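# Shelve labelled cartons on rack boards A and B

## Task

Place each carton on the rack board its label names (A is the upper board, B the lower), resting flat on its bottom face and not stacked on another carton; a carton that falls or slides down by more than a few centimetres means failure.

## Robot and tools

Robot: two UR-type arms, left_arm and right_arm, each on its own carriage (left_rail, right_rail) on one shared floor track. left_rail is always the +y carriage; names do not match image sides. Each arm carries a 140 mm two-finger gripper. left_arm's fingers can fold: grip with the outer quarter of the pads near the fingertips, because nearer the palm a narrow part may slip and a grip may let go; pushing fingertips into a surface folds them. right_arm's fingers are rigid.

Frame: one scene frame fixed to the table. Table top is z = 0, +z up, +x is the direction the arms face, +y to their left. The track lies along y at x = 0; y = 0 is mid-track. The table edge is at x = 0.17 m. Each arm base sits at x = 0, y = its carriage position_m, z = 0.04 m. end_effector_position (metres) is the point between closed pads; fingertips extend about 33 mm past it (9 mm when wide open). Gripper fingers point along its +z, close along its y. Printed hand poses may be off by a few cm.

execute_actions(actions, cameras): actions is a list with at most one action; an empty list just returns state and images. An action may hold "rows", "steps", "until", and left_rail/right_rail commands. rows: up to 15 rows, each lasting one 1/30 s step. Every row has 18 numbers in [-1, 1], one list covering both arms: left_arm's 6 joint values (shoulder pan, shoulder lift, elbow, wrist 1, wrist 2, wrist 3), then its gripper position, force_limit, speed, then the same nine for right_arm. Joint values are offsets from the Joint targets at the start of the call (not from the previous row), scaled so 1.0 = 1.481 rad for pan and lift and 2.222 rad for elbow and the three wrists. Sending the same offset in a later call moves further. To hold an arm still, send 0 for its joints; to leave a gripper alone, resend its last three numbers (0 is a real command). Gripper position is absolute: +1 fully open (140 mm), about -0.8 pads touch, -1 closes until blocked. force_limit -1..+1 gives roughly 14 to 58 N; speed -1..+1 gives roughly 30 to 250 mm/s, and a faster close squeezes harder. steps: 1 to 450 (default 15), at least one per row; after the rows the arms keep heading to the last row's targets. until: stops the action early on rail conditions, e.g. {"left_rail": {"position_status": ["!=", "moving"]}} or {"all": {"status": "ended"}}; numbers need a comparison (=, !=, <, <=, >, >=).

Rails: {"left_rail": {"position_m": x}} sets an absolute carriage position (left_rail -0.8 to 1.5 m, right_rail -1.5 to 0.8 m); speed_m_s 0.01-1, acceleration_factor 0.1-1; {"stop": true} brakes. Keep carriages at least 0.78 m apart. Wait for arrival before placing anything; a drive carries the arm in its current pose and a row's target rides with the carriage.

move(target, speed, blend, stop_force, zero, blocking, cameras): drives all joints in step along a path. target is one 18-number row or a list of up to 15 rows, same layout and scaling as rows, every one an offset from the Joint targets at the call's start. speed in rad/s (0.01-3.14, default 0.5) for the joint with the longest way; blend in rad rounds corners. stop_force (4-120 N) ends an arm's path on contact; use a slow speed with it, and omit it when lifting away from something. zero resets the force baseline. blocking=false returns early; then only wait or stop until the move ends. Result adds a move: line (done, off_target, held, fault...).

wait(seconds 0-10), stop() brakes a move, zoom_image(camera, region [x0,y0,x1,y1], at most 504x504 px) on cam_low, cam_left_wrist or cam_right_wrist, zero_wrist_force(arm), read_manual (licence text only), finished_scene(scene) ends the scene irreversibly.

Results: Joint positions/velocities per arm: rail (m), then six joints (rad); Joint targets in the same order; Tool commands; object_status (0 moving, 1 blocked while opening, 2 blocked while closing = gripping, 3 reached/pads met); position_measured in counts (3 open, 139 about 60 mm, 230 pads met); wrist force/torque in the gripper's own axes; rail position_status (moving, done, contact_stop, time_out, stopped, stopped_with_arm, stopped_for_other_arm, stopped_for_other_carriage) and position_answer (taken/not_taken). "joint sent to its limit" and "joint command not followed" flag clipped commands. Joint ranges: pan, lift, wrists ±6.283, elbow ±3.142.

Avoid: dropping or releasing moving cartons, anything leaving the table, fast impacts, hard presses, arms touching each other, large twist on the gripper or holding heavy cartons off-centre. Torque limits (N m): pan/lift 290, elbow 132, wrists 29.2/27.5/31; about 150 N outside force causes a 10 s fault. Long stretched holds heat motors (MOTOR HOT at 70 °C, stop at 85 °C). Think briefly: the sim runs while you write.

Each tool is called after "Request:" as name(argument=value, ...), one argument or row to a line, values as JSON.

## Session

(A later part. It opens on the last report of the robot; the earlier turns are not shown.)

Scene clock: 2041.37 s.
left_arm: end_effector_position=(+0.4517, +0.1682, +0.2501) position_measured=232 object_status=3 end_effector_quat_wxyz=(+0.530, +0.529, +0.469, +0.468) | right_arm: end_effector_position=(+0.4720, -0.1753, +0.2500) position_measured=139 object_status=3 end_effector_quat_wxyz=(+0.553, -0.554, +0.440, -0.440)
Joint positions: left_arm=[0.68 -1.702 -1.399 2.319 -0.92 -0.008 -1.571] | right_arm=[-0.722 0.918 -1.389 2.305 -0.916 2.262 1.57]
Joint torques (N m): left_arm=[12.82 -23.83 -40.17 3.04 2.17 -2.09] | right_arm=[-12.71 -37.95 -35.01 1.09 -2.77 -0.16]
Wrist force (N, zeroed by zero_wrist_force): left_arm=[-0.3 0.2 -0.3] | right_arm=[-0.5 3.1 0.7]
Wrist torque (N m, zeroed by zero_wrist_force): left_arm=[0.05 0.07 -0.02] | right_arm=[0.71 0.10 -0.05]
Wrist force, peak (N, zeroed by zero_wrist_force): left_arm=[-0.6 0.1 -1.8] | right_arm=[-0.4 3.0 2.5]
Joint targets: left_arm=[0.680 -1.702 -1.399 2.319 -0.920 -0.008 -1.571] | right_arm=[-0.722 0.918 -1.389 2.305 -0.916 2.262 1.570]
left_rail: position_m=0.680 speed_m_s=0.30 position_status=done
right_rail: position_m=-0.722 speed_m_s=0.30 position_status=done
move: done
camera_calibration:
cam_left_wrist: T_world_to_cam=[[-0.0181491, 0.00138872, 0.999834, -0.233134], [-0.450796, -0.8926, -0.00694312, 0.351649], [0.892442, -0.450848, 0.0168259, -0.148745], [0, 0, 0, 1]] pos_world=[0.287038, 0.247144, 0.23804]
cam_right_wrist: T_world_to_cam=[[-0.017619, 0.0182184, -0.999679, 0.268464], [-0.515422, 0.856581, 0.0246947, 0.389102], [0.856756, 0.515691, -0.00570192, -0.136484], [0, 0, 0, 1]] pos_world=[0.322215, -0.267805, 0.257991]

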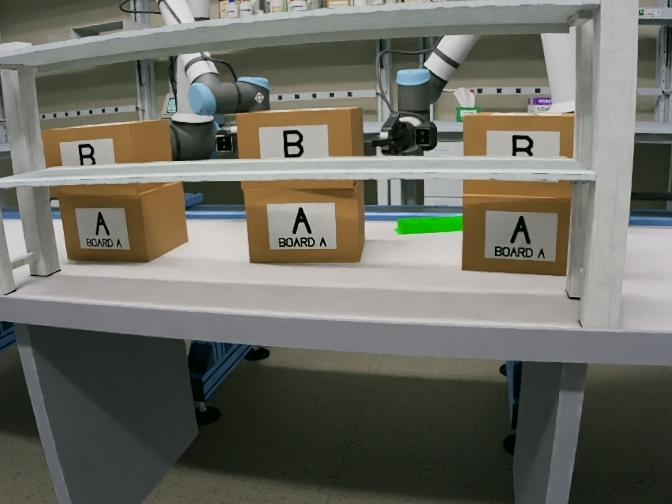

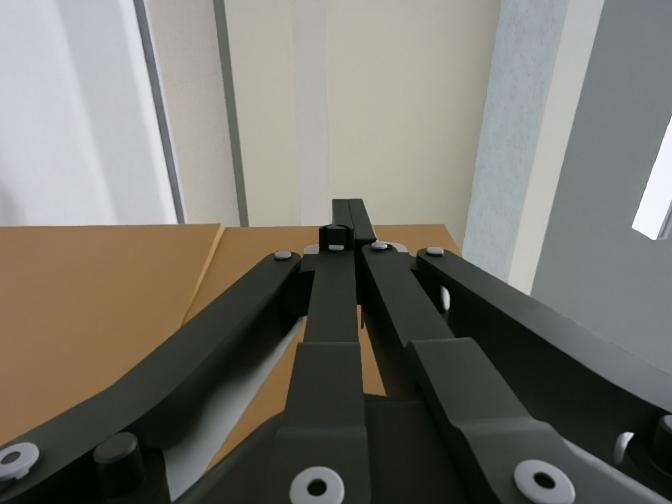

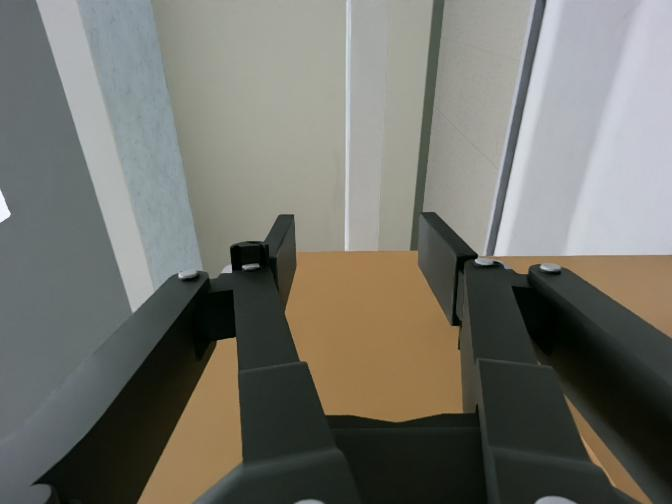

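Request:
zero_wrist_force(
  arm="right_arm",
)

Request:
zero_wrist_force(
  arm="left_arm",
)

Request:
execute_actions(
  actions=[
    {"left_rail": {"position_m": 0.659, "speed_m_s": 0.03, "acceleration_factor": 0.3}, "right_rail": {"position_m": -0.701, "speed_m_s": 0.03, "acceleration_factor": 0.3}, "steps": 120, "until": {"all": {"status": "ended"}}},
  ],
  cameras=[],
)

Wrist force sensor zeroed.

Wrist force sensor zeroed.

Scene clock: 2053.13 s.
left_arm: end_effector_position=(+0.4518, +0.1472, +0.2501) position_measured=232 object_status=3 end_effector_quat_wxyz=(+0.530, +0.529, +0.469, +0.468) | right_arm: end_effector_position=(+0.4721, -0.1543, +0.2500) position_measured=139 object_status=3 end_effector_quat_wxyz=(+0.553, -0.554, +0.440, -0.440)
Joint positions: left_arm=[0.659 -1.702 -1.399 2.319 -0.92 -0.008 -1.571] | right_arm=[-0.701 0.918 -1.389 2.305 -0.916 2.262 1.57]
Joint torques (N m): left_arm=[8.57 -26.23 -36.81 0.81 1.86 -1.77] | right_arm=[-14.8 -37.88 -28.4 -0.39 -2.38 -0.32]
Wrist force (N, zeroed by zero_wrist_force): left_arm=[0.0 -0.3 -0.1] | right_arm=[-0.2 0.1 0.2]
Wrist torque (N m, zeroed by zero_wrist_force): left_arm=[-0.06 0.01 0.00] | right_arm=[0.02 0.04 0.00]
Wrist force, peak (N, zeroed by zero_wrist_force): left_arm=[1.1 -0.2 0.0] | right_arm=[-0.8 -0.2 0.2]
Joint targets: left_arm=[0.659 -1.702 -1.399 2.319 -0.920 -0.008 -1.571] | right_arm=[-0.701 0.918 -1.389 2.305 -0.916 2.262 1.570]
Tool commands: left_gripper/position=-1.0 left_gripper/force_limit=+0.0 left_gripper/speed=-0.5 right_gripper/position=-0.08 right_gripper/force_limit=+0.0 right_gripper/speed=-0.5
left_rail: position_m=0.659 speed_m_s=0.03 position_status=done
right_rail: position_m=-0.701 speed_m_s=0.03 position_status=done
No camera images: "cameras" was empty.

Request:
execute_actions(
  actions=[
    {"left_rail": {"position_m": 0.654, "speed_m_s": 0.02, "acceleration_factor": 0.3}, "right_rail": {"position_m": -0.695, "speed_m_s": 0.02, "acceleration_factor": 0.3}, "steps": 60, "until": {"all": {"status": "ended"}}},
  ],
  cameras=[],
)

Request:
execute_actions(
  actions=[
    {"left_rail": {"position_m": 0.651, "speed_m_s": 0.02, "acceleration_factor": 0.3}, "right_rail": {"position_m": -0.692, "speed_m_s": 0.02, "acceleration_factor": 0.3}, "steps": 60, "until": {"all": {"status": "ended"}}},
  ],
  cameras=[],
)

Scene clock: 2062.03 s.
left_arm: end_effector_position=(+0.4518, +0.1422, +0.2501) position_measured=232 object_status=3 end_effector_quat_wxyz=(+0.530, +0.529, +0.469, +0.468) | right_arm: end_effector_position=(+0.4721, -0.1483, +0.2500) position_measured=139 object_status=3 end_effector_quat_wxyz=(+0.553, -0.554, +0.440, -0.440)
Joint positions: left_arm=[0.654 -1.702 -1.399 2.319 -0.92 -0.008 -1.571] | right_arm=[-0.695 0.918 -1.389 2.305 -0.916 2.262 1.57]
Joint torques (N m): left_arm=[-8.62 -32.71 -32.03 -0.82 1.15 -1.78] | right_arm=[-13.53 -43.87 -23.17 -1.36 -2.13 -0.48]
Wrist force (N, zeroed by zero_wrist_force): left_arm=[-0.2 -0.1 0.0] | right_arm=[0.0 0.2 0.2]
Wrist torque (N m, zeroed by zero_wrist_force): left_arm=[-0.01 0.05 0.01] | right_arm=[0.03 0.00 0.00]
Wrist force, peak (N, zeroed by zero_wrist_force): left_arm=[0.6 -0.1 0.1] | right_arm=[-0.7 0.1 0.3]
Joint targets: left_arm=[0.654 -1.702 -1.399 2.319 -0.920 -0.008 -1.571] | right_arm=[-0.695 0.918 -1.389 2.305 -0.916 2.262 1.570]
Tool commands: left_gripper/position=-1.0 left_gripper/force_limit=+0.0 left_gripper/speed=-0.5 right_gripper/position=-0.08 right_gripper/force_limit=+0.0 right_gripper/speed=-0.5
left_rail: position_m=0.654 speed_m_s=0.02 position_status=done
right_rail: position_m=-0.695 speed_m_s=0.02 position_status=done
No camera images: "cameras" was empty.

Scene clock: 2062.50 s.
left_arm: end_effector_position=(+0.4518, +0.1392, +0.2501) position_measured=232 object_status=3 end_effector_quat_wxyz=(+0.530, +0.529, +0.469, +0.468) | right_arm: end_effector_position=(+0.4721, -0.1453, +0.2500) position_measured=139 object_status=3 end_effector_quat_wxyz=(+0.553, -0.554, +0.440, -0.440)
Joint positions: left_arm=[0.651 -1.702 -1.399 2.319 -0.92 -0.008 -1.571] | right_arm=[-0.692 0.918 -1.389 2.305 -0.916 2.262 1.57]
Joint torques (N m): left_arm=[-8.71 -36.58 -31.23 -0.37 0.86 -1.87] | right_arm=[-12.94 -44.59 -21.77 -1.28 -1.89 -0.16]
Wrist force (N, zeroed by zero_wrist_force): left_arm=[-0.2 0.0 0.0] | right_arm=[-0.4 0.0 -0.1]
Wrist torque (N m, zeroed by zero_wrist_force): left_arm=[-0.01 0.04 0.00] | right_arm=[0.01 0.09 0.00]
Wrist force, peak (N, zeroed by zero_wrist_force): left_arm=[0.7 -0.1 0.0] | right_arm=[-0.8 -0.2 0.3]
Joint targets: left_arm=[0.651 -1.702 -1.399 2.319 -0.920 -0.008 -1.571] | right_arm=[-0.692 0.918 -1.389 2.305 -0.916 2.262 1.570]
Tool commands: left_gripper/position=-1.0 left_gripper/force_limit=+0.0 left_gripper/speed=-0.5 right_gripper/position=-0.08 right_gripper/force_limit=+0.0 right_gripper/speed=-0.5
left_rail: position_m=0.651 speed_m_s=0.02 position_status=done
right_rail: position_m=-0.692 speed_m_s=0.02 position_status=done
No camera images: "cameras" was empty.

Request:
execute_actions(
  actions=[
    {"left_rail": {"position_m": 0.649, "speed_m_s": 0.02, "acceleration_factor": 0.3}, "right_rail": {"position_m": -0.690, "speed_m_s": 0.02, "acceleration_factor": 0.3}, "steps": 60, "until": {"all": {"status": "ended"}}},
  ],
  cameras=[],
)

Request:
execute_actions(
  actions=[
    {"left_rail": {"position_m": 0.647, "speed_m_s": 0.02, "acceleration_factor": 0.3}, "right_rail": {"position_m": -0.688, "speed_m_s": 0.02, "acceleration_factor": 0.3}, "steps": 60, "until": {"all": {"status": "ended"}}},
  ],
  cameras=[],
)

Scene clock: 2071.93 s.
left_arm: end_effector_position=(+0.4518, +0.1372, +0.2501) position_measured=232 object_status=3 end_effector_quat_wxyz=(+0.530, +0.529, +0.469, +0.468) | right_arm: end_effector_position=(+0.4721, -0.1434, +0.2500) position_measured=139 object_status=3 end_effector_quat_wxyz=(+0.553, -0.554, +0.440, -0.440)
Joint positions: left_arm=[0.649 -1.702 -1.399 2.319 -0.92 -0.008 -1.571] | right_arm=[-0.69 0.918 -1.389 2.305 -0.916 2.262 1.57]
Joint torques (N m): left_arm=[-12.62 -41.06 -26.77 -0.7 0.63 -1.92] | right_arm=[-11.87 -49.83 -21.47 -2.75 -1.69 -0.31]
Wrist force (N, zeroed by zero_wrist_force): left_arm=[0.0 0.0 0.0] | right_arm=[-0.1 0.0 0.3]
Wrist torque (N m, zeroed by zero_wrist_force): left_arm=[-0.01 -0.01 0.00] | right_arm=[0.01 0.02 0.00]
Wrist force, peak (N, zeroed by zero_wrist_force): left_arm=[0.5 -0.1 0.3] | right_arm=[-1.0 0.0 0.0]
Joint targets: left_arm=[0.649 -1.702 -1.399 2.319 -0.920 -0.008 -1.571] | right_arm=[-0.690 0.918 -1.389 2.305 -0.916 2.262 1.570]
Tool commands: left_gripper/position=-1.0 left_gripper/force_limit=+0.0 left_gripper/speed=-0.5 right_gripper/position=-0.08 right_gripper/force_limit=+0.0 right_gripper/speed=-0.5
left_rail: position_m=0.649 speed_m_s=0.02 position_status=done
right_rail: position_m=-0.690 speed_m_s=0.02 position_status=done
No camera images: "cameras" was empty.

Scene clock: 2072.37 s.
left_arm: end_effector_position=(+0.4518, +0.1351, +0.2501) position_measured=232 object_status=3 end_effector_quat_wxyz=(+0.530, +0.529, +0.469, +0.468) | right_arm: end_effector_position=(+0.4721, -0.1412, +0.2500) position_measured=139 object_status=3 end_effector_quat_wxyz=(+0.553, -0.554, +0.440, -0.440)
Joint positions: left_arm=[0.647 -1.702 -1.399 2.319 -0.92 -0.008 -1.571] | right_arm=[-0.688 0.918 -1.389 2.305 -0.916 2.262 1.57]
Joint torques (N m): left_arm=[-11.53 -39.21 -26.71 -0.97 0.59 -1.81] | right_arm=[-11.06 -49.84 -21.81 -2.63 -1.57 -0.22]
Wrist force (N, zeroed by zero_wrist_force): left_arm=[5.1 1.3 -0.7] | right_arm=[-0.4 0.1 0.1]
Wrist torque (N m, zeroed by zero_wrist_force): left_arm=[-0.05 0.21 -0.01] | right_arm=[0.03 0.08 0.00]
Wrist force, peak (N, zeroed by zero_wrist_force): left_arm=[7.6 1.5 -1.7] | right_arm=[-0.6 0.0 0.2]
Joint targets: left_arm=[0.647 -1.702 -1.399 2.319 -0.920 -0.008 -1.571] | right_arm=[-0.688 0.918 -1.389 2.305 -0.916 2.262 1.570]
Tool commands: left_gripper/position=-1.0 left_gripper/force_limit=+0.0 left_gripper/speed=-0.5 right_gripper/position=-0.08 right_gripper/force_limit=+0.0 right_gripper/speed=-0.5
left_rail: position_m=0.647 speed_m_s=0.02 position_status=done
right_rail: position_m=-0.688 speed_m_s=0.02 position_status=done
No camera images: "cameras" was empty.

Request:
execute_actions(
  actions=[
    {"right_rail": {"position_m": -0.685, "speed_m_s": 0.02, "acceleration_factor": 0.3}, "steps": 60, "until": {"right_rail": {"position_status": ["!=", "moving"]}}},
  ],
  cameras=[],
)

Request:
execute_actions(
  actions=[
    {"right_rail": {"position_m": -0.683, "speed_m_s": 0.02, "acceleration_factor": 0.3}, "steps": 60, "until": {"right_rail": {"position_status": ["!=", "moving"]}}},
  ],
  cameras=[],
)

Scene clock: 2079.50 s.
left_arm: end_effector_position=(+0.4518, +0.1352, +0.2501) position_measured=232 object_status=3 end_effector_quat_wxyz=(+0.530, +0.529, +0.469, +0.468) | right_arm: end_effector_position=(+0.4721, -0.1384, +0.2500) position_measured=139 object_status=3 end_effector_quat_wxyz=(+0.553, -0.554, +0.440, -0.440)
Joint positions: left_arm=[0.647 -1.702 -1.399 2.319 -0.92 -0.008 -1.571] | right_arm=[-0.685 0.918 -1.389 2.305 -0.916 2.262 1.57]
Joint torques (N m): left_arm=[-12.7 -48.44 -22.29 -0.74 0.12 -1.69] | right_arm=[-10.28 -53.28 -26.07 -3.49 -0.86 -0.32]
Wrist force (N, zeroed by zero_wrist_force): left_arm=[5.5 1.1 -0.8] | right_arm=[9.0 -2.0 -3.8]
Wrist torque (N m, zeroed by zero_wrist_force): left_arm=[-0.06 0.16 -0.01] | right_arm=[0.12 0.23 0.32]
Wrist force, peak (N, zeroed by zero_wrist_force): left_arm=[5.6 1.2 -1.0] | right_arm=[9.0 -2.0 -3.8]
Joint targets: left_arm=[0.647 -1.702 -1.399 2.319 -0.920 -0.008 -1.571] | right_arm=[-0.685 0.918 -1.389 2.305 -0.916 2.262 1.570]
Tool commands: left_gripper/position=-1.0 left_gripper/force_limit=+0.0 left_gripper/speed=-0.5 right_gripper/position=-0.08 right_gripper/force_limit=+0.0 right_gripper/speed=-0.5
left_rail: position_m=0.647 speed_m_s=0.02 position_status=done
right_rail: position_m=-0.685 speed_m_s=0.02 position_status=done
No camera images: "cameras" was empty.

Scene clock: 2079.93 s.
left_arm: end_effector_position=(+0.4518, +0.1352, +0.2501) position_measured=232 object_status=3 end_effector_quat_wxyz=(+0.530, +0.529, +0.469, +0.468) | right_arm: end_effector_position=(+0.4721, -0.1363, +0.2500) position_measured=139 object_status=3 end_effector_quat_wxyz=(+0.553, -0.554, +0.440, -0.440)
Joint positions: left_arm=[0.647 -1.702 -1.399 2.319 -0.92 -0.008 -1.571] | right_arm=[-0.683 0.918 -1.389 2.305 -0.916 2.262 1.57]
Joint torques (N m): left_arm=[-11.94 -51.96 -25.11 -0.7 1.51 -1.72] | right_arm=[-2.1 -54.24 -27.33 -3.59 -1.5 -0.09]
Wrist force (N, zeroed by zero_wrist_force): left_arm=[9.1 3.9 -2.3] | right_arm=[16.1 -3.0 -2.6]
Wrist torque (N m, zeroed by zero_wrist_force): left_arm=[-0.14 0.32 -0.05] | right_arm=[0.12 0.43 0.52]
Wrist force, peak (N, zeroed by zero_wrist_force): left_arm=[11.1 2.7 -3.2] | right_arm=[19.0 -2.6 -2.8]
Joint targets: left_arm=[0.647 -1.702 -1.399 2.319 -0.920 -0.008 -1.571] | right_arm=[-0.683 0.918 -1.389 2.305 -0.916 2.262 1.570]
Tool commands: left_gripper/position=-1.0 left_gripper/force_limit=+0.0 left_gripper/speed=-0.5 right_gripper/position=-0.08 right_gripper/force_limit=+0.0 right_gripper/speed=-0.5
left_rail: position_m=0.647 speed_m_s=0.02 position_status=done
right_rail: position_m=-0.683 speed_m_s=0.02 position_status=done
No camera images: "cameras" was empty.

Request:
execute_actions(
  actions=[
    {"left_rail": {"position_m": 0.645, "speed_m_s": 0.02, "acceleration_factor": 0.3}, "right_rail": {"position_m": -0.681, "speed_m_s": 0.02, "acceleration_factor": 0.3}, "steps": 60, "until": {"all": {"status": "ended"}}},
  ],
  cameras=[],
)

Request:
execute_actions(
  actions=[
    {"left_rail": {"position_m": 0.6437, "speed_m_s": 0.02, "acceleration_factor": 0.3}, "right_rail": {"position_m": -0.6797, "speed_m_s": 0.02, "acceleration_factor": 0.3}, "steps": 60, "until": {"all": {"status": "ended"}}},
  ],
  cameras=[],
)

Scene clock: 2087.30 s.
left_arm: end_effector_position=(+0.4518, +0.1332, +0.2501) position_measured=232 object_status=3 end_effector_quat_wxyz=(+0.530, +0.529, +0.469, +0.468) | right_arm: end_effector_position=(+0.4721, -0.1344, +0.2500) position_measured=139 object_status=3 end_effector_quat_wxyz=(+0.553, -0.554, +0.440, -0.440)
Joint positions: left_arm=[0.645 -1.702 -1.399 2.319 -0.92 -0.008 -1.571] | right_arm=[-0.681 0.918 -1.389 2.305 -0.916 2.262 1.57]
Joint torques (N m): left_arm=[-11.26 -54.68 -43.17 -0.8 6.71 -1.7] | right_arm=[21.12 -52.86 -32.37 -4.8 -4.2 -0.07]
Wrist force (N, zeroed by zero_wrist_force): left_arm=[35.1 11.2 -9.8] | right_arm=[31.7 -6.2 -6.2]
Wrist torque (N m, zeroed by zero_wrist_force): left_arm=[-0.25 1.21 -0.17] | right_arm=[0.21 0.69 0.77]
Wrist force, peak (N, zeroed by zero_wrist_force): left_arm=[35.1 11.2 -9.8] | right_arm=[31.7 -6.9 -6.4]
Joint targets: left_arm=[0.645 -1.702 -1.399 2.319 -0.920 -0.008 -1.571] | right_arm=[-0.681 0.918 -1.389 2.305 -0.916 2.262 1.570]
Tool commands: left_gripper/position=-1.0 left_gripper/force_limit=+0.0 left_gripper/speed=-0.5 right_gripper/position=-0.08 right_gripper/force_limit=+0.0 right_gripper/speed=-0.5
left_rail: position_m=0.645 speed_m_s=0.02 position_status=done
right_rail: position_m=-0.681 speed_m_s=0.02 position_status=done
No camera images: "cameras" was empty.

Scene clock: 2087.70 s.
left_arm: end_effector_position=(+0.4518, +0.1320, +0.2501) position_measured=232 object_status=3 end_effector_quat_wxyz=(+0.530, +0.529, +0.469, +0.468) | right_arm: end_effector_position=(+0.4721, -0.1331, +0.2500) position_measured=139 object_status=3 end_effector_quat_wxyz=(+0.553, -0.553, +0.440, -0.440)
Joint positions: left_arm=[0.644 -1.702 -1.399 2.319 -0.92 -0.008 -1.571] | right_arm=[-0.68 0.918 -1.389 2.305 -0.916 2.262 1.57]
Joint torques (N m): left_arm=[-10.47 -55.04 -43.55 -1.93 14.16 -1.99] | right_arm=[20.14 -48.3 -34.1 -5.22 -10.69 0.01]
Wrist force (N, zeroed by zero_wrist_force): left_arm=[52.3 16.1 -13.6] | right_arm=[47.9 -11.8 -12.0]
Wrist torque (N m, zeroed by zero_wrist_force): left_arm=[-0.35 1.87 -0.24] | right_arm=[0.14 1.00 0.93]
Wrist force, peak (N, zeroed by zero_wrist_force): left_arm=[52.3 16.1 -13.6] | right_arm=[47.9 -11.8 -12.0]
Joint targets: left_arm=[0.644 -1.702 -1.399 2.319 -0.920 -0.008 -1.571] | right_arm=[-0.680 0.918 -1.389 2.305 -0.916 2.262 1.570]
Tool commands: left_gripper/position=-1.0 left_gripper/force_limit=+0.0 left_gripper/speed=-0.5 right_gripper/position=-0.08 right_gripper/force_limit=+0.0 right_gripper/speed=-0.5
left_rail: position_m=0.644 speed_m_s=0.02 position_status=done
right_rail: position_m=-0.680 speed_m_s=0.02 position_status=done
No camera images: "cameras" was empty.

Request:
execute_actions(
  actions=[
    {"left_rail": {"position_m": 0.6441, "speed_m_s": 0.02, "acceleration_factor": 0.3}, "right_rail": {"position_m": -0.6801, "speed_m_s": 0.02, "acceleration_factor": 0.3}, "steps": 60, "until": {"all": {"status": "ended"}}},
  ],
  cameras=[],
)

Request:
move(
  target=[0,-0.040090,-0.010119,0.036840,0,0,-1,0,-0.5,0,-0.039551,-0.010004,0.036365,0,0,-0.08,0,-0.5],
  speed=0.06,
  cameras=["cam_low"],
)

Scene clock: 2286.07 s.
left_arm: end_effector_position=(+0.4518, +0.1322, +0.2501) position_measured=232 object_status=3 end_effector_quat_wxyz=(+0.530, +0.529, +0.469, +0.468) | right_arm: end_effector_position=(+0.4721, -0.1334, +0.2500) position_measured=139 object_status=3 end_effector_quat_wxyz=(+0.553, -0.554, +0.440, -0.440)
Joint positions: left_arm=[0.644 -1.702 -1.399 2.319 -0.92 -0.008 -1.571] | right_arm=[-0.68 0.918 -1.389 2.305 -0.916 2.262 1.57]
Joint torques (N m): left_arm=[-11.64 -56.78 -49.72 -7.58 24.78 -1.55] | right_arm=[19.58 -28.09 -46.69 -5.81 -21.93 -0.19]
Wrist force (N, zeroed by zero_wrist_force): left_arm=[47.0 14.4 -12.1] | right_arm=[42.7 -9.3 -10.1]
Wrist torque (N m, zeroed by zero_wrist_force): left_arm=[-0.38 1.67 -0.22] | right_arm=[0.18 0.91 0.86]
Wrist force, peak (N, zeroed by zero_wrist_force): left_arm=[53.2 16.5 -14.2] | right_arm=[48.7 -12.5 -12.6]
Joint targets: left_arm=[0.644 -1.702 -1.399 2.319 -0.920 -0.008 -1.571] | right_arm=[-0.680 0.918 -1.389 2.305 -0.916 2.262 1.570]
Tool commands: left_gripper/position=-1.0 left_gripper/force_limit=+0.0 left_gripper/speed=-0.5 right_gripper/position=-0.08 right_gripper/force_limit=+0.0 right_gripper/speed=-0.5
left_rail: position_m=0.644 speed_m_s=0.02 position_status=done
right_rail: position_m=-0.680 speed_m_s=0.02 position_status=done
No camera images: "cameras" was empty.

Scene clock: 2287.80 s.
left_arm: end_effector_position=(+0.4518, +0.1323, +0.2850) position_measured=232 object_status=3 end_effector_quat_wxyz=(+0.530, +0.529, +0.469, +0.468) | right_arm: end_effector_position=(+0.4721, -0.1334, +0.2850) position_measured=139 object_status=3 end_effector_quat_wxyz=(+0.553, -0.554, +0.440, -0.440)
Joint positions: left_arm=[0.644 -1.702 -1.459 2.296 -0.838 -0.008 -1.571] | right_arm=[-0.68 0.918 -1.448 2.283 -0.835 2.262 1.57]
Joint torques (N m): left_arm=[-12.44 -68.05 -72.7 -0.9 8.03 -1.38] | right_arm=[19.09 -58.94 -57.17 -2.5 -9.62 -0.09]
Wrist force (N, zeroed by zero_wrist_force): left_arm=[41.0 -12.5 -7.2] | right_arm=[41.5 8.3 -6.3]
Wrist torque (N m, zeroed by zero_wrist_force): left_arm=[0.35 1.51 0.14] | right_arm=[0.22 1.04 0.77]
Wrist force, peak (N, zeroed by zero_wrist_force): left_arm=[46.8 14.7 -12.2] | right_arm=[47.9 8.4 -7.1]
Joint targets: left_arm=[0.644 -1.702 -1.459 2.296 -0.838 -0.008 -1.571] | right_arm=[-0.680 0.918 -1.448 2.283 -0.835 2.262 1.570]
left_rail: position_m=0.644 speed_m_s=0.02 position_status=done
right_rail: position_m=-0.680 speed_m_s=0.02 position_status=done
move: done
Images, in order (width x height): cam_low 672x504.

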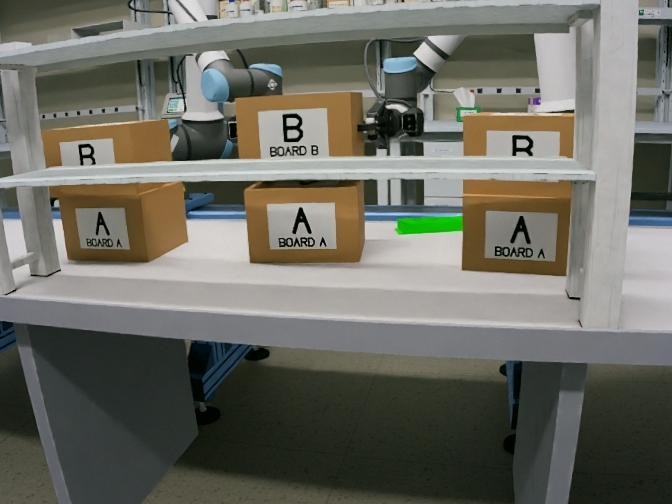

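Request:
move(
  target=[
    [0.015555,-0.033571,-0.014077,0.036453,0.010368,0,-1,0,-0.5,-0.012157,-0.032586,-0.014385,0.036104,-0.008103,0,-0.08,0,-0.5],
    [0.052323,-0.050994,-0.030069,0.064058,0.034874,0,-1,0,-0.5,-0.040055,-0.048450,-0.031263,0.063556,-0.026697,0,-0.08,0,-0.5],
    [0.102866,-0.045507,-0.043082,0.073414,0.068562,0,-1,0,-0.5,-0.076629,-0.041259,-0.045574,0.073074,-0.051074,0,-0.08,0,-0.5],
  ],
  speed=0.09,
  blend=0.02,
  cameras=["cam_low", "cam_left_wrist", "cam_right_wrist"],
)

Scene clock: 2320.77 s.
left_arm: end_effector_position=(+0.5223, +0.1323, +0.3562) position_measured=232 object_status=3 end_effector_quat_wxyz=(+0.530, +0.529, +0.469, +0.468) | right_arm: end_effector_position=(+0.5425, -0.1335, +0.3561) position_measured=139 object_status=3 end_effector_quat_wxyz=(+0.553, -0.554, +0.440, -0.440)
Joint positions: left_arm=[0.644 -1.549 -1.526 2.2 -0.675 0.144 -1.571] | right_arm=[-0.68 0.805 -1.509 2.182 -0.673 2.149 1.57]
Joint torques (N m): left_arm=[-8.7 -22.94 -76.71 -1.5 22.23 -1.9] | right_arm=[8.96 -36.88 -60.02 -3.14 -21.91 -0.08]
Wrist force (N, zeroed by zero_wrist_force): left_arm=[39.9 -12.6 -6.4] | right_arm=[41.2 8.9 -5.8]
Wrist torque (N m, zeroed by zero_wrist_force): left_arm=[0.34 1.44 0.15] | right_arm=[0.08 0.81 0.70]
Wrist force, peak (N, zeroed by zero_wrist_force): left_arm=[45.2 -12.5 -7.7] | right_arm=[46.1 9.1 -7.0]
Joint targets: left_arm=[0.644 -1.549 -1.526 2.200 -0.675 0.144 -1.571] | right_arm=[-0.680 0.805 -1.509 2.182 -0.673 2.149 1.570]
left_rail: position_m=0.644 speed_m_s=0.02 position_status=done
right_rail: position_m=-0.680 speed_m_s=0.02 position_status=done
move: done
camera_calibration:
cam_left_wrist: T_world_to_cam=[[-0.0182381, 0.00143534, 0.999833, -0.337763], [-0.450716, -0.89264, -0.00694012, 0.352235], [0.892481, -0.450768, 0.016927, -0.229741], [0, 0, 0, 1]] pos_world=[0.357638, 0.211344, 0.34404]
cam_right_wrist: T_world_to_cam=[[-0.0175331, 0.0182695, -0.999679, 0.374887], [-0.515424, 0.85658, 0.0246941, 0.386932], [0.856756, 0.515691, -0.00560192, -0.217925], [0, 0, 0, 1]] pos_world=[0.392715, -0.225905, 0.363992]

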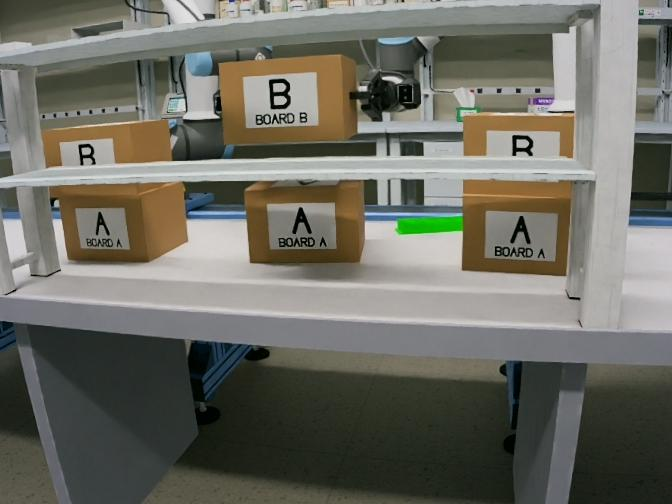

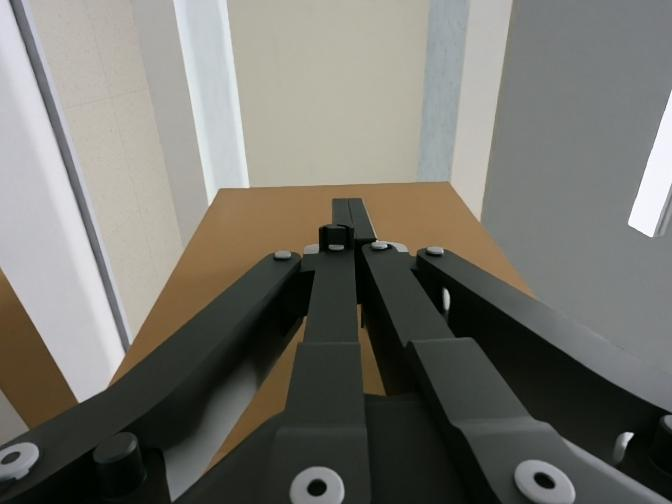

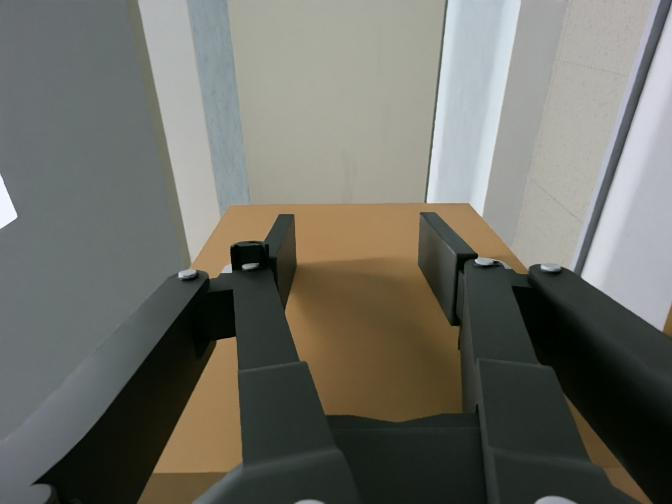

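Request:
move(
  target=[
    [0.055896,0.017880,-0.012869,0.000951,0.037255,0,-1,0,-0.5,-0.038307,0.019455,-0.014320,0.001353,-0.025533,0,-0.08,0,-0.5],
    [0.109304,0.038094,-0.027932,0.002540,0.072852,0,-1,0,-0.5,-0.073050,0.040985,-0.030753,0.003435,-0.048690,0,-0.08,0,-0.5],
    [0.159867,0.060252,-0.045066,0.004906,0.106554,0,-1,0,-0.5,-0.104469,0.064229,-0.049181,0.006371,-0.069631,0,-0.08,0,-0.5],
    [0.207389,0.084020,-0.064156,0.008155,0.138228,0,-1,0,-0.5,-0.132835,0.088900,-0.069496,0.010242,-0.088537,0,-0.08,0,-0.5],
    [0.251803,0.109124,-0.085103,0.012369,0.167831,0,-1,0,-0.5,-0.158438,0.114763,-0.091614,0.015123,-0.105602,0,-0.08,0,-0.5],
  ],
  speed=0.09,
  blend=0.02,
  cameras=["cam_low", "cam_left_wrist", "cam_right_wrist"],
)

Scene clock: 2362.27 s.
left_arm: end_effector_position=(+0.7223, +0.1323, +0.3563) position_measured=232 object_status=3 end_effector_quat_wxyz=(+0.530, +0.529, +0.469, +0.468) | right_arm: end_effector_position=(+0.7426, -0.1335, +0.3560) position_measured=139 object_status=3 end_effector_quat_wxyz=(+0.553, -0.554, +0.440, -0.440)
Joint positions: left_arm=[0.644 -1.176 -1.365 2.011 -0.648 0.517 -1.571] | right_arm=[-0.68 0.57 -1.339 1.978 -0.639 1.914 1.57]
Joint torques (N m): left_arm=[-11.82 -43.59 -78.48 -2.53 20.32 -1.66] | right_arm=[12.54 -58.08 -56.74 -2.93 -20.68 0.24]
Wrist force (N, zeroed by zero_wrist_force): left_arm=[37.1 -11.5 -6.3] | right_arm=[38.7 9.7 -5.7]
Wrist torque (N m, zeroed by zero_wrist_force): left_arm=[0.35 1.36 0.13] | right_arm=[-0.01 0.70 0.43]
Wrist force, peak (N, zeroed by zero_wrist_force): left_arm=[44.6 -11.8 -7.7] | right_arm=[45.8 9.6 -6.4]
Joint targets: left_arm=[0.644 -1.176 -1.364 2.011 -0.647 0.517 -1.571] | right_arm=[-0.680 0.570 -1.339 1.978 -0.639 1.914 1.570]
left_rail: position_m=0.644 speed_m_s=0.02 position_status=done
right_rail: position_m=-0.680 speed_m_s=0.02 position_status=done
move: done
camera_calibration:
cam_left_wrist: T_world_to_cam=[[-0.0185063, 0.00134555, 0.999828, -0.334045], [-0.450669, -0.892662, -0.00714031, 0.442338], [0.892499, -0.450724, 0.0171263, -0.408373], [0, 0, 0, 1]] pos_world=[0.557638, 0.211244, 0.34414]
cam_right_wrist: T_world_to_cam=[[-0.0176185, 0.0182193, -0.999679, 0.378434], [-0.515378, 0.856607, 0.0246949, 0.490081], [0.856782, 0.515647, -0.00570231, -0.389213], [0, 0, 0, 1]] pos_world=[0.592715, -0.226005, 0.363991]

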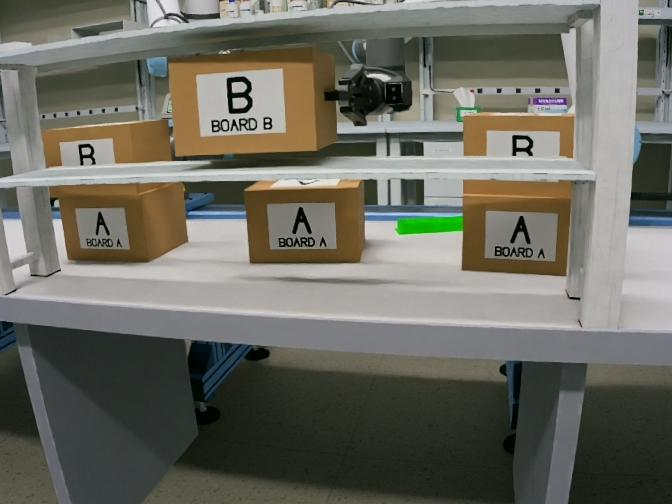

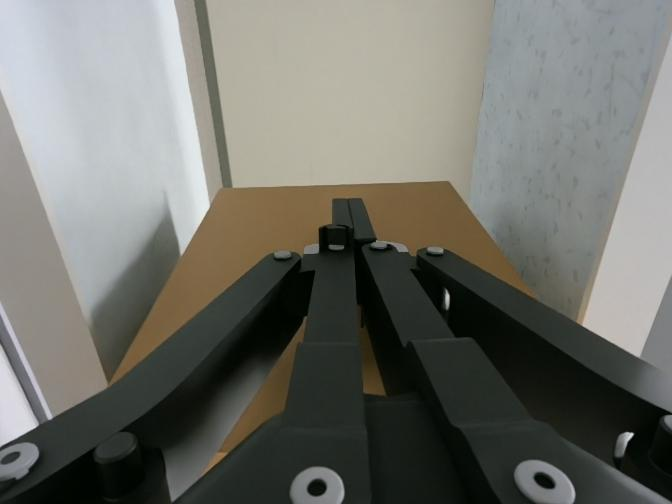

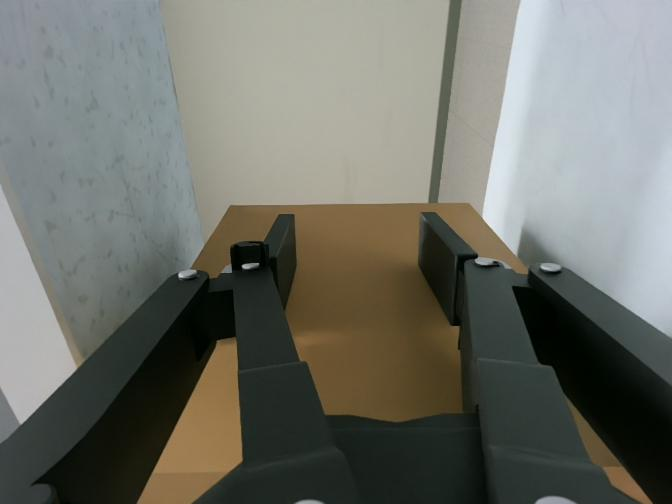

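Request:
move(
  target=[
    [0.031289,0.019576,-0.016878,0.003830,0.020854,0,-1,0,-0.5,-0.017561,0.020073,-0.017729,0.004349,-0.011705,0,-0.08,0,-0.5],
    [0.056068,0.036325,-0.031687,0.007476,0.037370,0,-1,0,-0.5,-0.031211,0.037202,-0.033234,0.008437,-0.020803,0,-0.08,0,-0.5],
  ],
  speed=0.08,
  blend=0.015,
  cameras=["cam_low"],
)

Request:
move(
  target=[0,0.011396,0.005464,-0.013060,0,0,-1,0,-0.5,0,0.011097,0.005391,-0.012787,0,0,-0.08,0,-0.5],
  speed=0.04,
  cameras=["cam_low"],
)

Scene clock: 2387.03 s.
left_arm: end_effector_position=(+0.7773, +0.1324, +0.3563) position_measured=232 object_status=3 end_effector_quat_wxyz=(+0.530, +0.529, +0.469, +0.468) | right_arm: end_effector_position=(+0.7975, -0.1336, +0.3560) position_measured=139 object_status=3 end_effector_quat_wxyz=(+0.553, -0.554, +0.440, -0.440)
Joint positions: left_arm=[0.644 -1.093 -1.311 1.941 -0.631 0.6 -1.571] | right_arm=[-0.68 0.524 -1.284 1.905 -0.62 1.868 1.57]
Joint torques (N m): left_arm=[-16.46 -51.73 -77.12 -2.9 20.44 -1.25] | right_arm=[18.39 -69.41 -57.76 -2.78 -20.31 0.2]
Wrist force (N, zeroed by zero_wrist_force): left_arm=[36.4 -11.6 -5.9] | right_arm=[37.6 10.2 -4.8]
Wrist torque (N m, zeroed by zero_wrist_force): left_arm=[0.32 1.32 0.15] | right_arm=[0.07 0.74 0.34]
Wrist force, peak (N, zeroed by zero_wrist_force): left_arm=[39.3 -11.8 -6.5] | right_arm=[40.5 9.5 -6.1]
Joint targets: left_arm=[0.644 -1.093 -1.311 1.941 -0.631 0.600 -1.571] | right_arm=[-0.680 0.524 -1.284 1.904 -0.620 1.868 1.570]
left_rail: position_m=0.644 speed_m_s=0.02 position_status=done
right_rail: position_m=-0.680 speed_m_s=0.02 position_status=done
move: done
Images, in order (width x height): cam_low 672x504.

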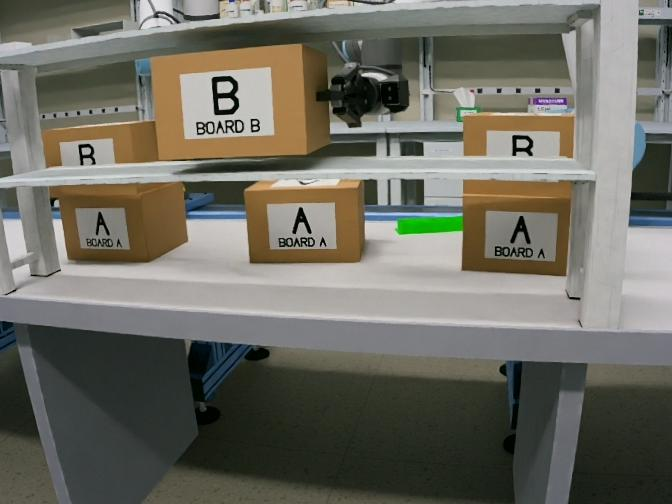

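Scene clock: 2388.10 s.
left_arm: end_effector_position=(+0.7774, +0.1324, +0.3404) position_measured=232 object_status=3 end_effector_quat_wxyz=(+0.530, +0.529, +0.469, +0.468) | right_arm: end_effector_position=(+0.7977, -0.1336, +0.3401) position_measured=139 object_status=3 end_effector_quat_wxyz=(+0.553, -0.554, +0.440, -0.440)
Joint positions: left_arm=[0.644 -1.093 -1.294 1.953 -0.66 0.6 -1.571] | right_arm=[-0.68 0.524 -1.267 1.916 -0.649 1.868 1.57]
Joint torques (N m): left_arm=[-17.84 -51.6 -53.12 -12.41 19.69 -1.7] | right_arm=[14.77 -66.84 -41.37 -14.16 -19.87 0.26]
Wrist force (N, zeroed by zero_wrist_force): left_arm=[36.0 -11.7 -5.8] | right_arm=[37.2 10.3 -4.8]
Wrist torque (N m, zeroed by zero_wrist_force): left_arm=[0.32 1.29 0.16] | right_arm=[0.14 0.70 0.39]
Wrist force, peak (N, zeroed by zero_wrist_force): left_arm=[37.0 -11.1 -6.1] | right_arm=[38.2 9.8 -5.3]
Joint targets: left_arm=[0.644 -1.093 -1.294 1.953 -0.660 0.600 -1.571] | right_arm=[-0.680 0.524 -1.267 1.916 -0.649 1.868 1.570]
left_rail: position_m=0.644 speed_m_s=0.02 position_status=done
right_rail: position_m=-0.680 speed_m_s=0.02 position_status=done
move: done
Images, in order (width x height): cam_low 672x504.

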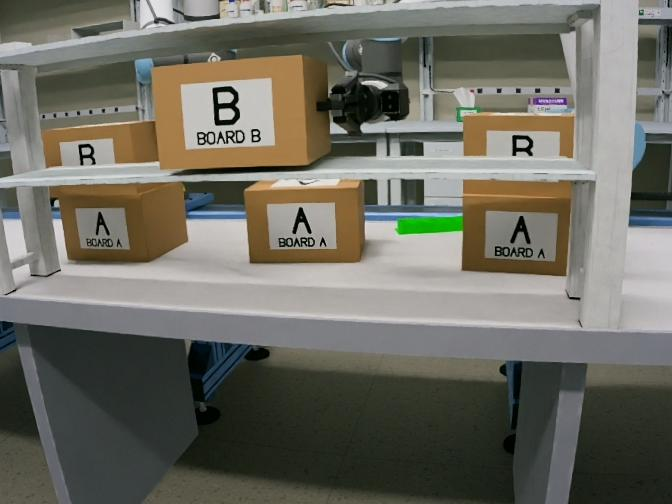

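Request:
zoom_image(
  camera="cam_low",
  region=[120, 120, 380, 220],
)

Scaled by 1.938.

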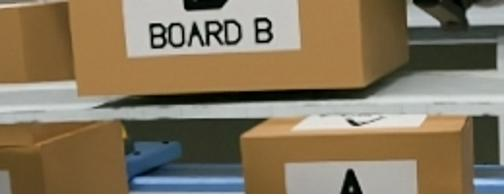

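Request:
move(
  target=[0,0.002956,0.001294,-0.003264,0,0,-1,0,-0.5,0,0.002876,0.001276,-0.003193,0,0,-0.08,0,-0.5],
  speed=0.03,
  cameras=[],
)

Request:
move(
  target=[0,0.001478,0.000647,-0.001632,0,0,-1,0,-0.5,0,0.001438,0.000638,-0.001596,0,0,-0.08,0,-0.5],
  speed=0.02,
  cameras=[],
)

Scene clock: 2411.93 s.
left_arm: end_effector_position=(+0.7775, +0.1323, +0.3364) position_measured=232 object_status=3 end_effector_quat_wxyz=(+0.530, +0.529, +0.469, +0.468) | right_arm: end_effector_position=(+0.7977, -0.1336, +0.3361) position_measured=139 object_status=3 end_effector_quat_wxyz=(+0.553, -0.554, +0.440, -0.440)
Joint positions: left_arm=[0.644 -1.093 -1.29 1.956 -0.667 0.6 -1.571] | right_arm=[-0.68 0.524 -1.263 1.919 -0.656 1.868 1.57]
Joint torques (N m): left_arm=[-16.1 -51.66 -53.22 -12.73 15.91 -1.48] | right_arm=[17.27 -63.4 -40.84 -14.26 -15.76 0.42]
Wrist force (N, zeroed by zero_wrist_force): left_arm=[36.6 -10.8 -6.0] | right_arm=[37.9 9.0 -5.4]
Wrist torque (N m, zeroed by zero_wrist_force): left_arm=[0.31 1.33 0.16] | right_arm=[0.07 0.66 0.39]
Wrist force, peak (N, zeroed by zero_wrist_force): left_arm=[36.9 -11.3 -5.9] | right_arm=[38.2 10.0 -5.0]
Joint targets: left_arm=[0.644 -1.093 -1.289 1.956 -0.667 0.600 -1.571] | right_arm=[-0.680 0.524 -1.263 1.919 -0.656 1.868 1.570]
left_rail: position_m=0.644 speed_m_s=0.02 position_status=done
right_rail: position_m=-0.680 speed_m_s=0.02 position_status=done
move: done
No camera images: "cameras" was empty.

Scene clock: 2412.63 s.
left_arm: end_effector_position=(+0.7775, +0.1323, +0.3344) position_measured=232 object_status=3 end_effector_quat_wxyz=(+0.530, +0.529, +0.469, +0.468) | right_arm: end_effector_position=(+0.7977, -0.1336, +0.3340) position_measured=139 object_status=3 end_effector_quat_wxyz=(+0.553, -0.554, +0.440, -0.440)
Joint positions: left_arm=[0.644 -1.093 -1.287 1.957 -0.671 0.6 -1.571] | right_arm=[-0.68 0.524 -1.261 1.921 -0.659 1.868 1.57]
Joint torques (N m): left_arm=[-17.45 -51.9 -53.72 -13.52 15.2 -1.35] | right_arm=[17.81 -66.24 -40.52 -13.92 -14.87 0.36]
Wrist force (N, zeroed by zero_wrist_force): left_arm=[36.8 -11.0 -6.4] | right_arm=[37.4 9.1 -5.2]
Wrist torque (N m, zeroed by zero_wrist_force): left_arm=[0.35 1.28 0.16] | right_arm=[0.02 0.79 0.39]
Wrist force, peak (N, zeroed by zero_wrist_force): left_arm=[36.8 -11.9 -6.0] | right_arm=[38.1 10.2 -5.4]
Joint targets: left_arm=[0.644 -1.093 -1.287 1.957 -0.671 0.600 -1.571] | right_arm=[-0.680 0.524 -1.261 1.921 -0.659 1.868 1.570]
left_rail: position_m=0.644 speed_m_s=0.02 position_status=done
right_rail: position_m=-0.680 speed_m_s=0.02 position_status=done
move: done
No camera images: "cameras" was empty.

Request:
move(
  target=[0,0.000887,0.000389,-0.000979,0,0,-1,0,-0.5,0,0.000863,0.000383,-0.000958,0,0,-0.08,0,-0.5],
  speed=0.01,
  stop_force=6,
  cameras=[],
)

Request:
move(
  target=[0,0.000887,0.000389,-0.000979,0,0,-1,0,-0.5,0,0.000863,0.000383,-0.000958,0,0,-0.08,0,-0.5],
  speed=0.01,
  stop_force=6,
  zero=false,
  cameras=[],
)

Request:
move(
  target=[0,0.000887,0.000389,-0.000979,0,0,-1,0,-0.5,0,0.000863,0.000383,-0.000958,0,0,-0.08,0,-0.5],
  speed=0.01,
  stop_force=6,
  zero=false,
  cameras=[],
)

Scene clock: 2432.97 s.
left_arm: end_effector_position=(+0.7775, +0.1323, +0.3331) position_measured=232 object_status=3 end_effector_quat_wxyz=(+0.530, +0.529, +0.469, +0.468) | right_arm: end_effector_position=(+0.7977, -0.1336, +0.3328) position_measured=139 object_status=3 end_effector_quat_wxyz=(+0.553, -0.554, +0.440, -0.440)
Joint positions: left_arm=[0.644 -1.093 -1.286 1.958 -0.673 0.6 -1.571] | right_arm=[-0.68 0.524 -1.26 1.921 -0.662 1.868 1.57]
Joint torques (N m): left_arm=[-19.74 -50.35 -54.23 -12.31 10.16 -1.63] | right_arm=[18.95 -68.71 -42.5 -13.75 -10.35 0.46]
Wrist force (N, zeroed by zero_wrist_force): left_arm=[36.6 -10.5 -6.3] | right_arm=[37.6 9.2 -5.3]
Wrist torque (N m, zeroed by zero_wrist_force): left_arm=[0.37 1.28 0.16] | right_arm=[0.13 0.68 0.39]
Wrist force, peak (N, zeroed by zero_wrist_force): left_arm=[37.1 -11.7 -6.2] | right_arm=[38.5 10.3 -5.0]
Joint targets: left_arm=[0.644 -1.093 -1.286 1.958 -0.673 0.600 -1.571] | right_arm=[-0.680 0.524 -1.260 1.921 -0.662 1.868 1.570]
left_rail: position_m=0.644 speed_m_s=0.02 position_status=done
right_rail: position_m=-0.680 speed_m_s=0.02 position_status=done
move: done
No camera images: "cameras" was empty.

Scene clock: 2434.17 s.
left_arm: end_effector_position=(+0.7775, +0.1323, +0.3319) position_measured=232 object_status=3 end_effector_quat_wxyz=(+0.530, +0.529, +0.469, +0.468) | right_arm: end_effector_position=(+0.7977, -0.1336, +0.3316) position_measured=139 object_status=3 end_effector_quat_wxyz=(+0.553, -0.554, +0.440, -0.440)
Joint positions: left_arm=[0.644 -1.093 -1.285 1.959 -0.675 0.6 -1.571] | right_arm=[-0.68 0.524 -1.258 1.922 -0.664 1.868 1.57]
Joint torques (N m): left_arm=[-19.66 -51.66 -55.74 -12.78 8.95 -1.23] | right_arm=[20.84 -66.56 -41.82 -13.69 -8.75 0.46]
Wrist force (N, zeroed by zero_wrist_force): left_arm=[36.4 -11.8 -6.0] | right_arm=[37.6 10.1 -5.0]
Wrist torque (N m, zeroed by zero_wrist_force): left_arm=[0.33 1.26 0.16] | right_arm=[0.07 0.67 0.39]
Wrist force, peak (N, zeroed by zero_wrist_force): left_arm=[36.7 -11.6 -6.0] | right_arm=[37.9 10.2 -5.0]
Joint targets: left_arm=[0.644 -1.093 -1.285 1.959 -0.675 0.600 -1.571] | right_arm=[-0.680 0.524 -1.258 1.922 -0.664 1.868 1.570]
left_rail: position_m=0.644 speed_m_s=0.02 position_status=done
right_rail: position_m=-0.680 speed_m_s=0.02 position_status=done
move: done
No camera images: "cameras" was empty.

Scene clock: 2435.40 s.
left_arm: end_effector_position=(+0.7775, +0.1324, +0.3307) position_measured=232 object_status=3 end_effector_quat_wxyz=(+0.530, +0.529, +0.469, +0.468) | right_arm: end_effector_position=(+0.7977, -0.1336, +0.3304) position_measured=139 object_status=3 end_effector_quat_wxyz=(+0.553, -0.554, +0.440, -0.440)
Joint positions: left_arm=[0.644 -1.093 -1.283 1.96 -0.677 0.6 -1.571] | right_arm=[-0.68 0.524 -1.257 1.923 -0.666 1.868 1.57]
Joint torques (N m): left_arm=[-23.52 -49.6 -52.72 -11.16 7.41 -1.5] | right_arm=[22.6 -65.06 -42.05 -13.92 -7.42 0.69]
Wrist force (N, zeroed by zero_wrist_force): left_arm=[36.7 -8.1 -5.1] | right_arm=[38.2 9.5 -4.8]
Wrist torque (N m, zeroed by zero_wrist_force): left_arm=[0.34 1.38 0.12] | right_arm=[-0.13 0.71 0.46]
Wrist force, peak (N, zeroed by zero_wrist_force): left_arm=[36.5 -11.3 -6.0] | right_arm=[38.4 9.8 -5.0]
Joint targets: left_arm=[0.644 -1.093 -1.283 1.960 -0.677 0.600 -1.571] | right_arm=[-0.680 0.524 -1.257 1.923 -0.666 1.868 1.570]
left_rail: position_m=0.644 speed_m_s=0.02 position_status=done
right_rail: position_m=-0.680 speed_m_s=0.02 position_status=done
move: done
No camera images: "cameras" was empty.

Request:
move(
  target=[0,0.000440,0.000194,-0.000490,0,0,-1,0,-0.5,0,0.000431,0.000191,-0.000479,0,0,-0.08,0,-0.5],
  speed=0.01,
  cameras=["cam_low"],
)

Scene clock: 2441.43 s.
left_arm: end_effector_position=(+0.7775, +0.1324, +0.3301) position_measured=232 object_status=3 end_effector_quat_wxyz=(+0.530, +0.529, +0.469, +0.468) | right_arm: end_effector_position=(+0.7977, -0.1336, +0.3298) position_measured=139 object_status=3 end_effector_quat_wxyz=(+0.553, -0.554, +0.440, -0.440)
Joint positions: left_arm=[0.644 -1.093 -1.283 1.96 -0.678 0.6 -1.571] | right_arm=[-0.68 0.524 -1.256 1.924 -0.667 1.868 1.57]
Joint torques (N m): left_arm=[-23.65 -47.8 -48.94 -11.32 6.84 -1.55] | right_arm=[25.92 -66.5 -40.71 -14.21 -5.61 0.53]
Wrist force (N, zeroed by zero_wrist_force): left_arm=[37.4 -4.7 -4.8] | right_arm=[38.6 7.8 -4.8]
Wrist torque (N m, zeroed by zero_wrist_force): left_arm=[0.17 1.39 0.08] | right_arm=[-0.48 0.73 0.55]
Wrist force, peak (N, zeroed by zero_wrist_force): left_arm=[37.2 -7.8 -5.9] | right_arm=[39.1 8.7 -4.5]
Joint targets: left_arm=[0.644 -1.093 -1.283 1.960 -0.678 0.600 -1.571] | right_arm=[-0.680 0.524 -1.256 1.924 -0.667 1.868 1.570]
left_rail: position_m=0.644 speed_m_s=0.02 position_status=done
right_rail: position_m=-0.680 speed_m_s=0.02 position_status=done
move: done
Images, in order (width x height): cam_low 672x504.

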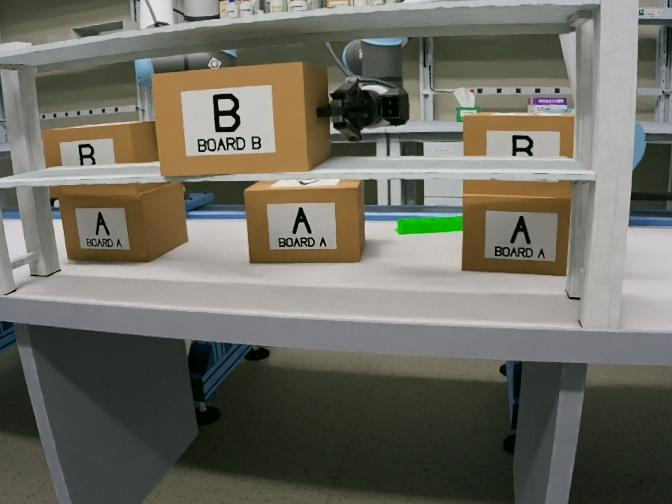

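Request:
zoom_image(
  camera="cam_low",
  region=[130, 130, 350, 210],
)

Request:
move(
  target=[0,0.000440,0.000194,-0.000490,0,0,-1,0,-0.5,0,0.000431,0.000191,-0.000479,0,0,-0.08,0,-0.5],
  speed=0.01,
  cameras=[],
)

Scaled by 2.291.

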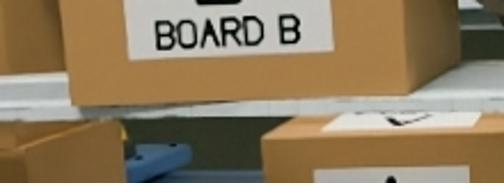

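Scene clock: 2448.60 s.
left_arm: end_effector_position=(+0.7775, +0.1324, +0.3296) position_measured=232 object_status=3 end_effector_quat_wxyz=(+0.530, +0.529, +0.469, +0.468) | right_arm: end_effector_position=(+0.7977, -0.1336, +0.3292) position_measured=139 object_status=3 end_effector_quat_wxyz=(+0.553, -0.553, +0.440, -0.440)
Joint positions: left_arm=[0.644 -1.093 -1.282 1.961 -0.679 0.6 -1.571] | right_arm=[-0.68 0.524 -1.256 1.924 -0.668 1.868 1.57]
Joint torques (N m): left_arm=[-26.11 -45.63 -48.19 -10.18 7.02 -1.33] | right_arm=[27.19 -64.54 -39.13 -13.42 -5.67 0.69]
Wrist force (N, zeroed by zero_wrist_force): left_arm=[38.0 -2.5 -5.3] | right_arm=[39.2 6.7 -5.3]
Wrist torque (N m, zeroed by zero_wrist_force): left_arm=[0.11 1.42 0.04] | right_arm=[-0.51 0.72 0.58]
Wrist force, peak (N, zeroed by zero_wrist_force): left_arm=[38.1 -1.7 -5.6] | right_arm=[39.2 8.4 -4.6]
Joint targets: left_arm=[0.644 -1.093 -1.282 1.961 -0.679 0.600 -1.571] | right_arm=[-0.680 0.524 -1.256 1.924 -0.668 1.868 1.570]
left_rail: position_m=0.644 speed_m_s=0.02 position_status=done
right_rail: position_m=-0.680 speed_m_s=0.02 position_status=done
move: done
No camera images: "cameras" was empty.

Request:
move(
  target=[0,0.000440,0.000194,-0.000490,0,0,-1,0,-0.5,0,0.000575,0.000255,-0.000638,0,0,-0.08,0,-0.5],
  speed=0.01,
  cameras=[],
)

Request:
zoom_image(
  camera="cam_low",
  region=[130, 150, 230, 200],
)

Scene clock: 2460.07 s.
left_arm: end_effector_position=(+0.7775, +0.1324, +0.3290) position_measured=232 object_status=3 end_effector_quat_wxyz=(+0.530, +0.529, +0.469, +0.468) | right_arm: end_effector_position=(+0.7977, -0.1336, +0.3285) position_measured=139 object_status=3 end_effector_quat_wxyz=(+0.553, -0.553, +0.440, -0.440)
Joint positions: left_arm=[0.644 -1.093 -1.281 1.961 -0.681 0.6 -1.571] | right_arm=[-0.68 0.524 -1.255 1.925 -0.669 1.868 1.57]
Joint torques (N m): left_arm=[-26.19 -34.75 -42.11 -7.84 7.54 -1.31] | right_arm=[30.3 -52.42 -34.39 -9.29 -5.64 0.66]
Wrist force (N, zeroed by zero_wrist_force): left_arm=[40.1 10.9 -10.4] | right_arm=[40.5 -3.8 -10.5]
Wrist torque (N m, zeroed by zero_wrist_force): left_arm=[-0.12 1.47 -0.12] | right_arm=[-0.19 0.65 0.66]
Wrist force, peak (N, zeroed by zero_wrist_force): left_arm=[40.1 10.9 -10.4] | right_arm=[40.8 -2.0 -10.0]
Joint targets: left_arm=[0.644 -1.093 -1.281 1.961 -0.681 0.600 -1.571] | right_arm=[-0.680 0.524 -1.255 1.925 -0.669 1.868 1.570]
left_rail: position_m=0.644 speed_m_s=0.02 position_status=done
right_rail: position_m=-0.680 speed_m_s=0.02 position_status=done
move: done
No camera images: "cameras" was empty.

Scaled by 5.040.

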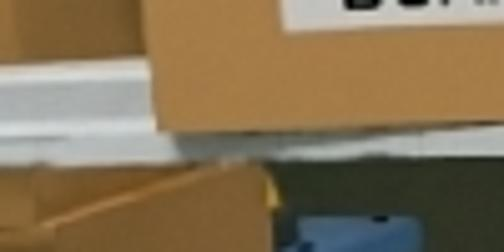

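Request:
move(
  target=[0,-0.000220,-0.000097,0.000245,0,0,-1,0,-0.5,0,-0.000216,-0.000096,0.000239,0,0,-0.08,0,-0.5],
  speed=0.01,
  cameras=[],
)

Request:
execute_actions(
  actions=[
    {"left_rail": {"position_m": 0.6478, "speed_m_s": 0.02, "acceleration_factor": 0.2}, "right_rail": {"position_m": -0.6863, "speed_m_s": 0.02, "acceleration_factor": 0.2}, "steps": 60, "until": {"all": {"status": "ended"}}},
  ],
  cameras=["cam_low"],
)

Scene clock: 2470.53 s.
left_arm: end_effector_position=(+0.7774, +0.1324, +0.3290) position_measured=232 object_status=3 end_effector_quat_wxyz=(+0.530, +0.529, +0.469, +0.468) | right_arm: end_effector_position=(+0.7977, -0.1336, +0.3286) position_measured=139 object_status=3 end_effector_quat_wxyz=(+0.553, -0.554, +0.440, -0.440)
Joint positions: left_arm=[0.644 -1.093 -1.282 1.961 -0.68 0.6 -1.571] | right_arm=[-0.68 0.524 -1.255 1.924 -0.669 1.868 1.57]
Joint torques (N m): left_arm=[-30.41 -76.49 -64.68 -0.74 7.87 -1.22] | right_arm=[33.66 -80.64 -50.36 -0.92 -6.87 0.82]
Wrist force (N, zeroed by zero_wrist_force): left_arm=[39.0 7.4 -9.0] | right_arm=[39.7 0.0 -9.1]
Wrist torque (N m, zeroed by zero_wrist_force): left_arm=[-0.14 1.41 -0.10] | right_arm=[-0.18 0.68 0.64]
Wrist force, peak (N, zeroed by zero_wrist_force): left_arm=[40.8 12.0 -10.7] | right_arm=[40.9 -3.4 -10.9]
Joint targets: left_arm=[0.644 -1.093 -1.282 1.961 -0.680 0.600 -1.571] | right_arm=[-0.680 0.524 -1.255 1.924 -0.669 1.868 1.570]
left_rail: position_m=0.644 speed_m_s=0.02 position_status=done
right_rail: position_m=-0.680 speed_m_s=0.02 position_status=done
move: done
No camera images: "cameras" was empty.

Scene clock: 2471.23 s.
left_arm: end_effector_position=(+0.7774, +0.1359, +0.3293) position_measured=232 object_status=3 end_effector_quat_wxyz=(+0.530, +0.529, +0.469, +0.468) | right_arm: end_effector_position=(+0.7976, -0.1396, +0.3288) position_measured=139 object_status=3 end_effector_quat_wxyz=(+0.553, -0.554, +0.440, -0.440)
Joint positions: left_arm=[0.648 -1.093 -1.282 1.961 -0.68 0.6 -1.571] | right_arm=[-0.686 0.524 -1.255 1.924 -0.669 1.868 1.57]
Joint torques (N m): left_arm=[-1.43 -86.55 -34.77 -1.97 -1.83 -0.79] | right_arm=[-8.79 -82.95 -32.06 -1.52 2.88 0.84]
Wrist force (N, zeroed by zero_wrist_force): left_arm=[0.4 0.2 0.6] | right_arm=[2.7 -0.1 -0.5]
Wrist torque (N m, zeroed by zero_wrist_force): left_arm=[0.04 -0.07 0.04] | right_arm=[-0.01 -0.64 0.01]
Wrist force, peak (N, zeroed by zero_wrist_force): left_arm=[39.2 7.5 -9.2] | right_arm=[39.5 -0.7 -9.7]
Joint targets: left_arm=[0.648 -1.093 -1.282 1.961 -0.680 0.600 -1.571] | right_arm=[-0.686 0.524 -1.255 1.924 -0.669 1.868 1.570]
Tool commands: left_gripper/position=-1.0 left_gripper/force_limit=+0.0 left_gripper/speed=-0.5 right_gripper/position=-0.08 right_gripper/force_limit=+0.0 right_gripper/speed=-0.5
left_rail: position_m=0.648 speed_m_s=0.02 position_status=done
right_rail: position_m=-0.686 speed_m_s=0.02 position_status=done
Images, in order (width x height): cam_low 672x504.

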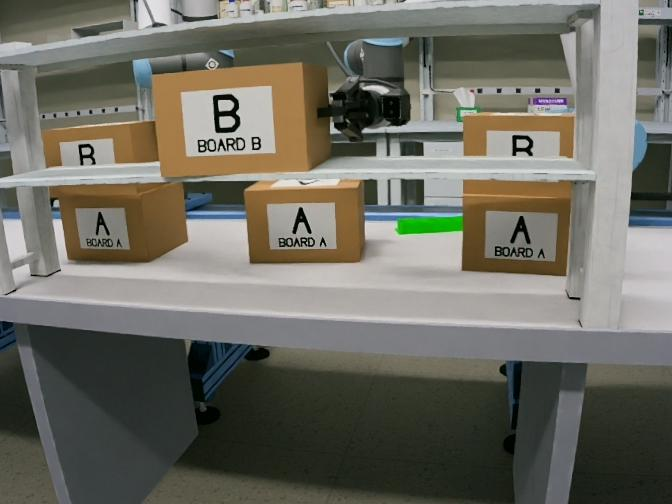

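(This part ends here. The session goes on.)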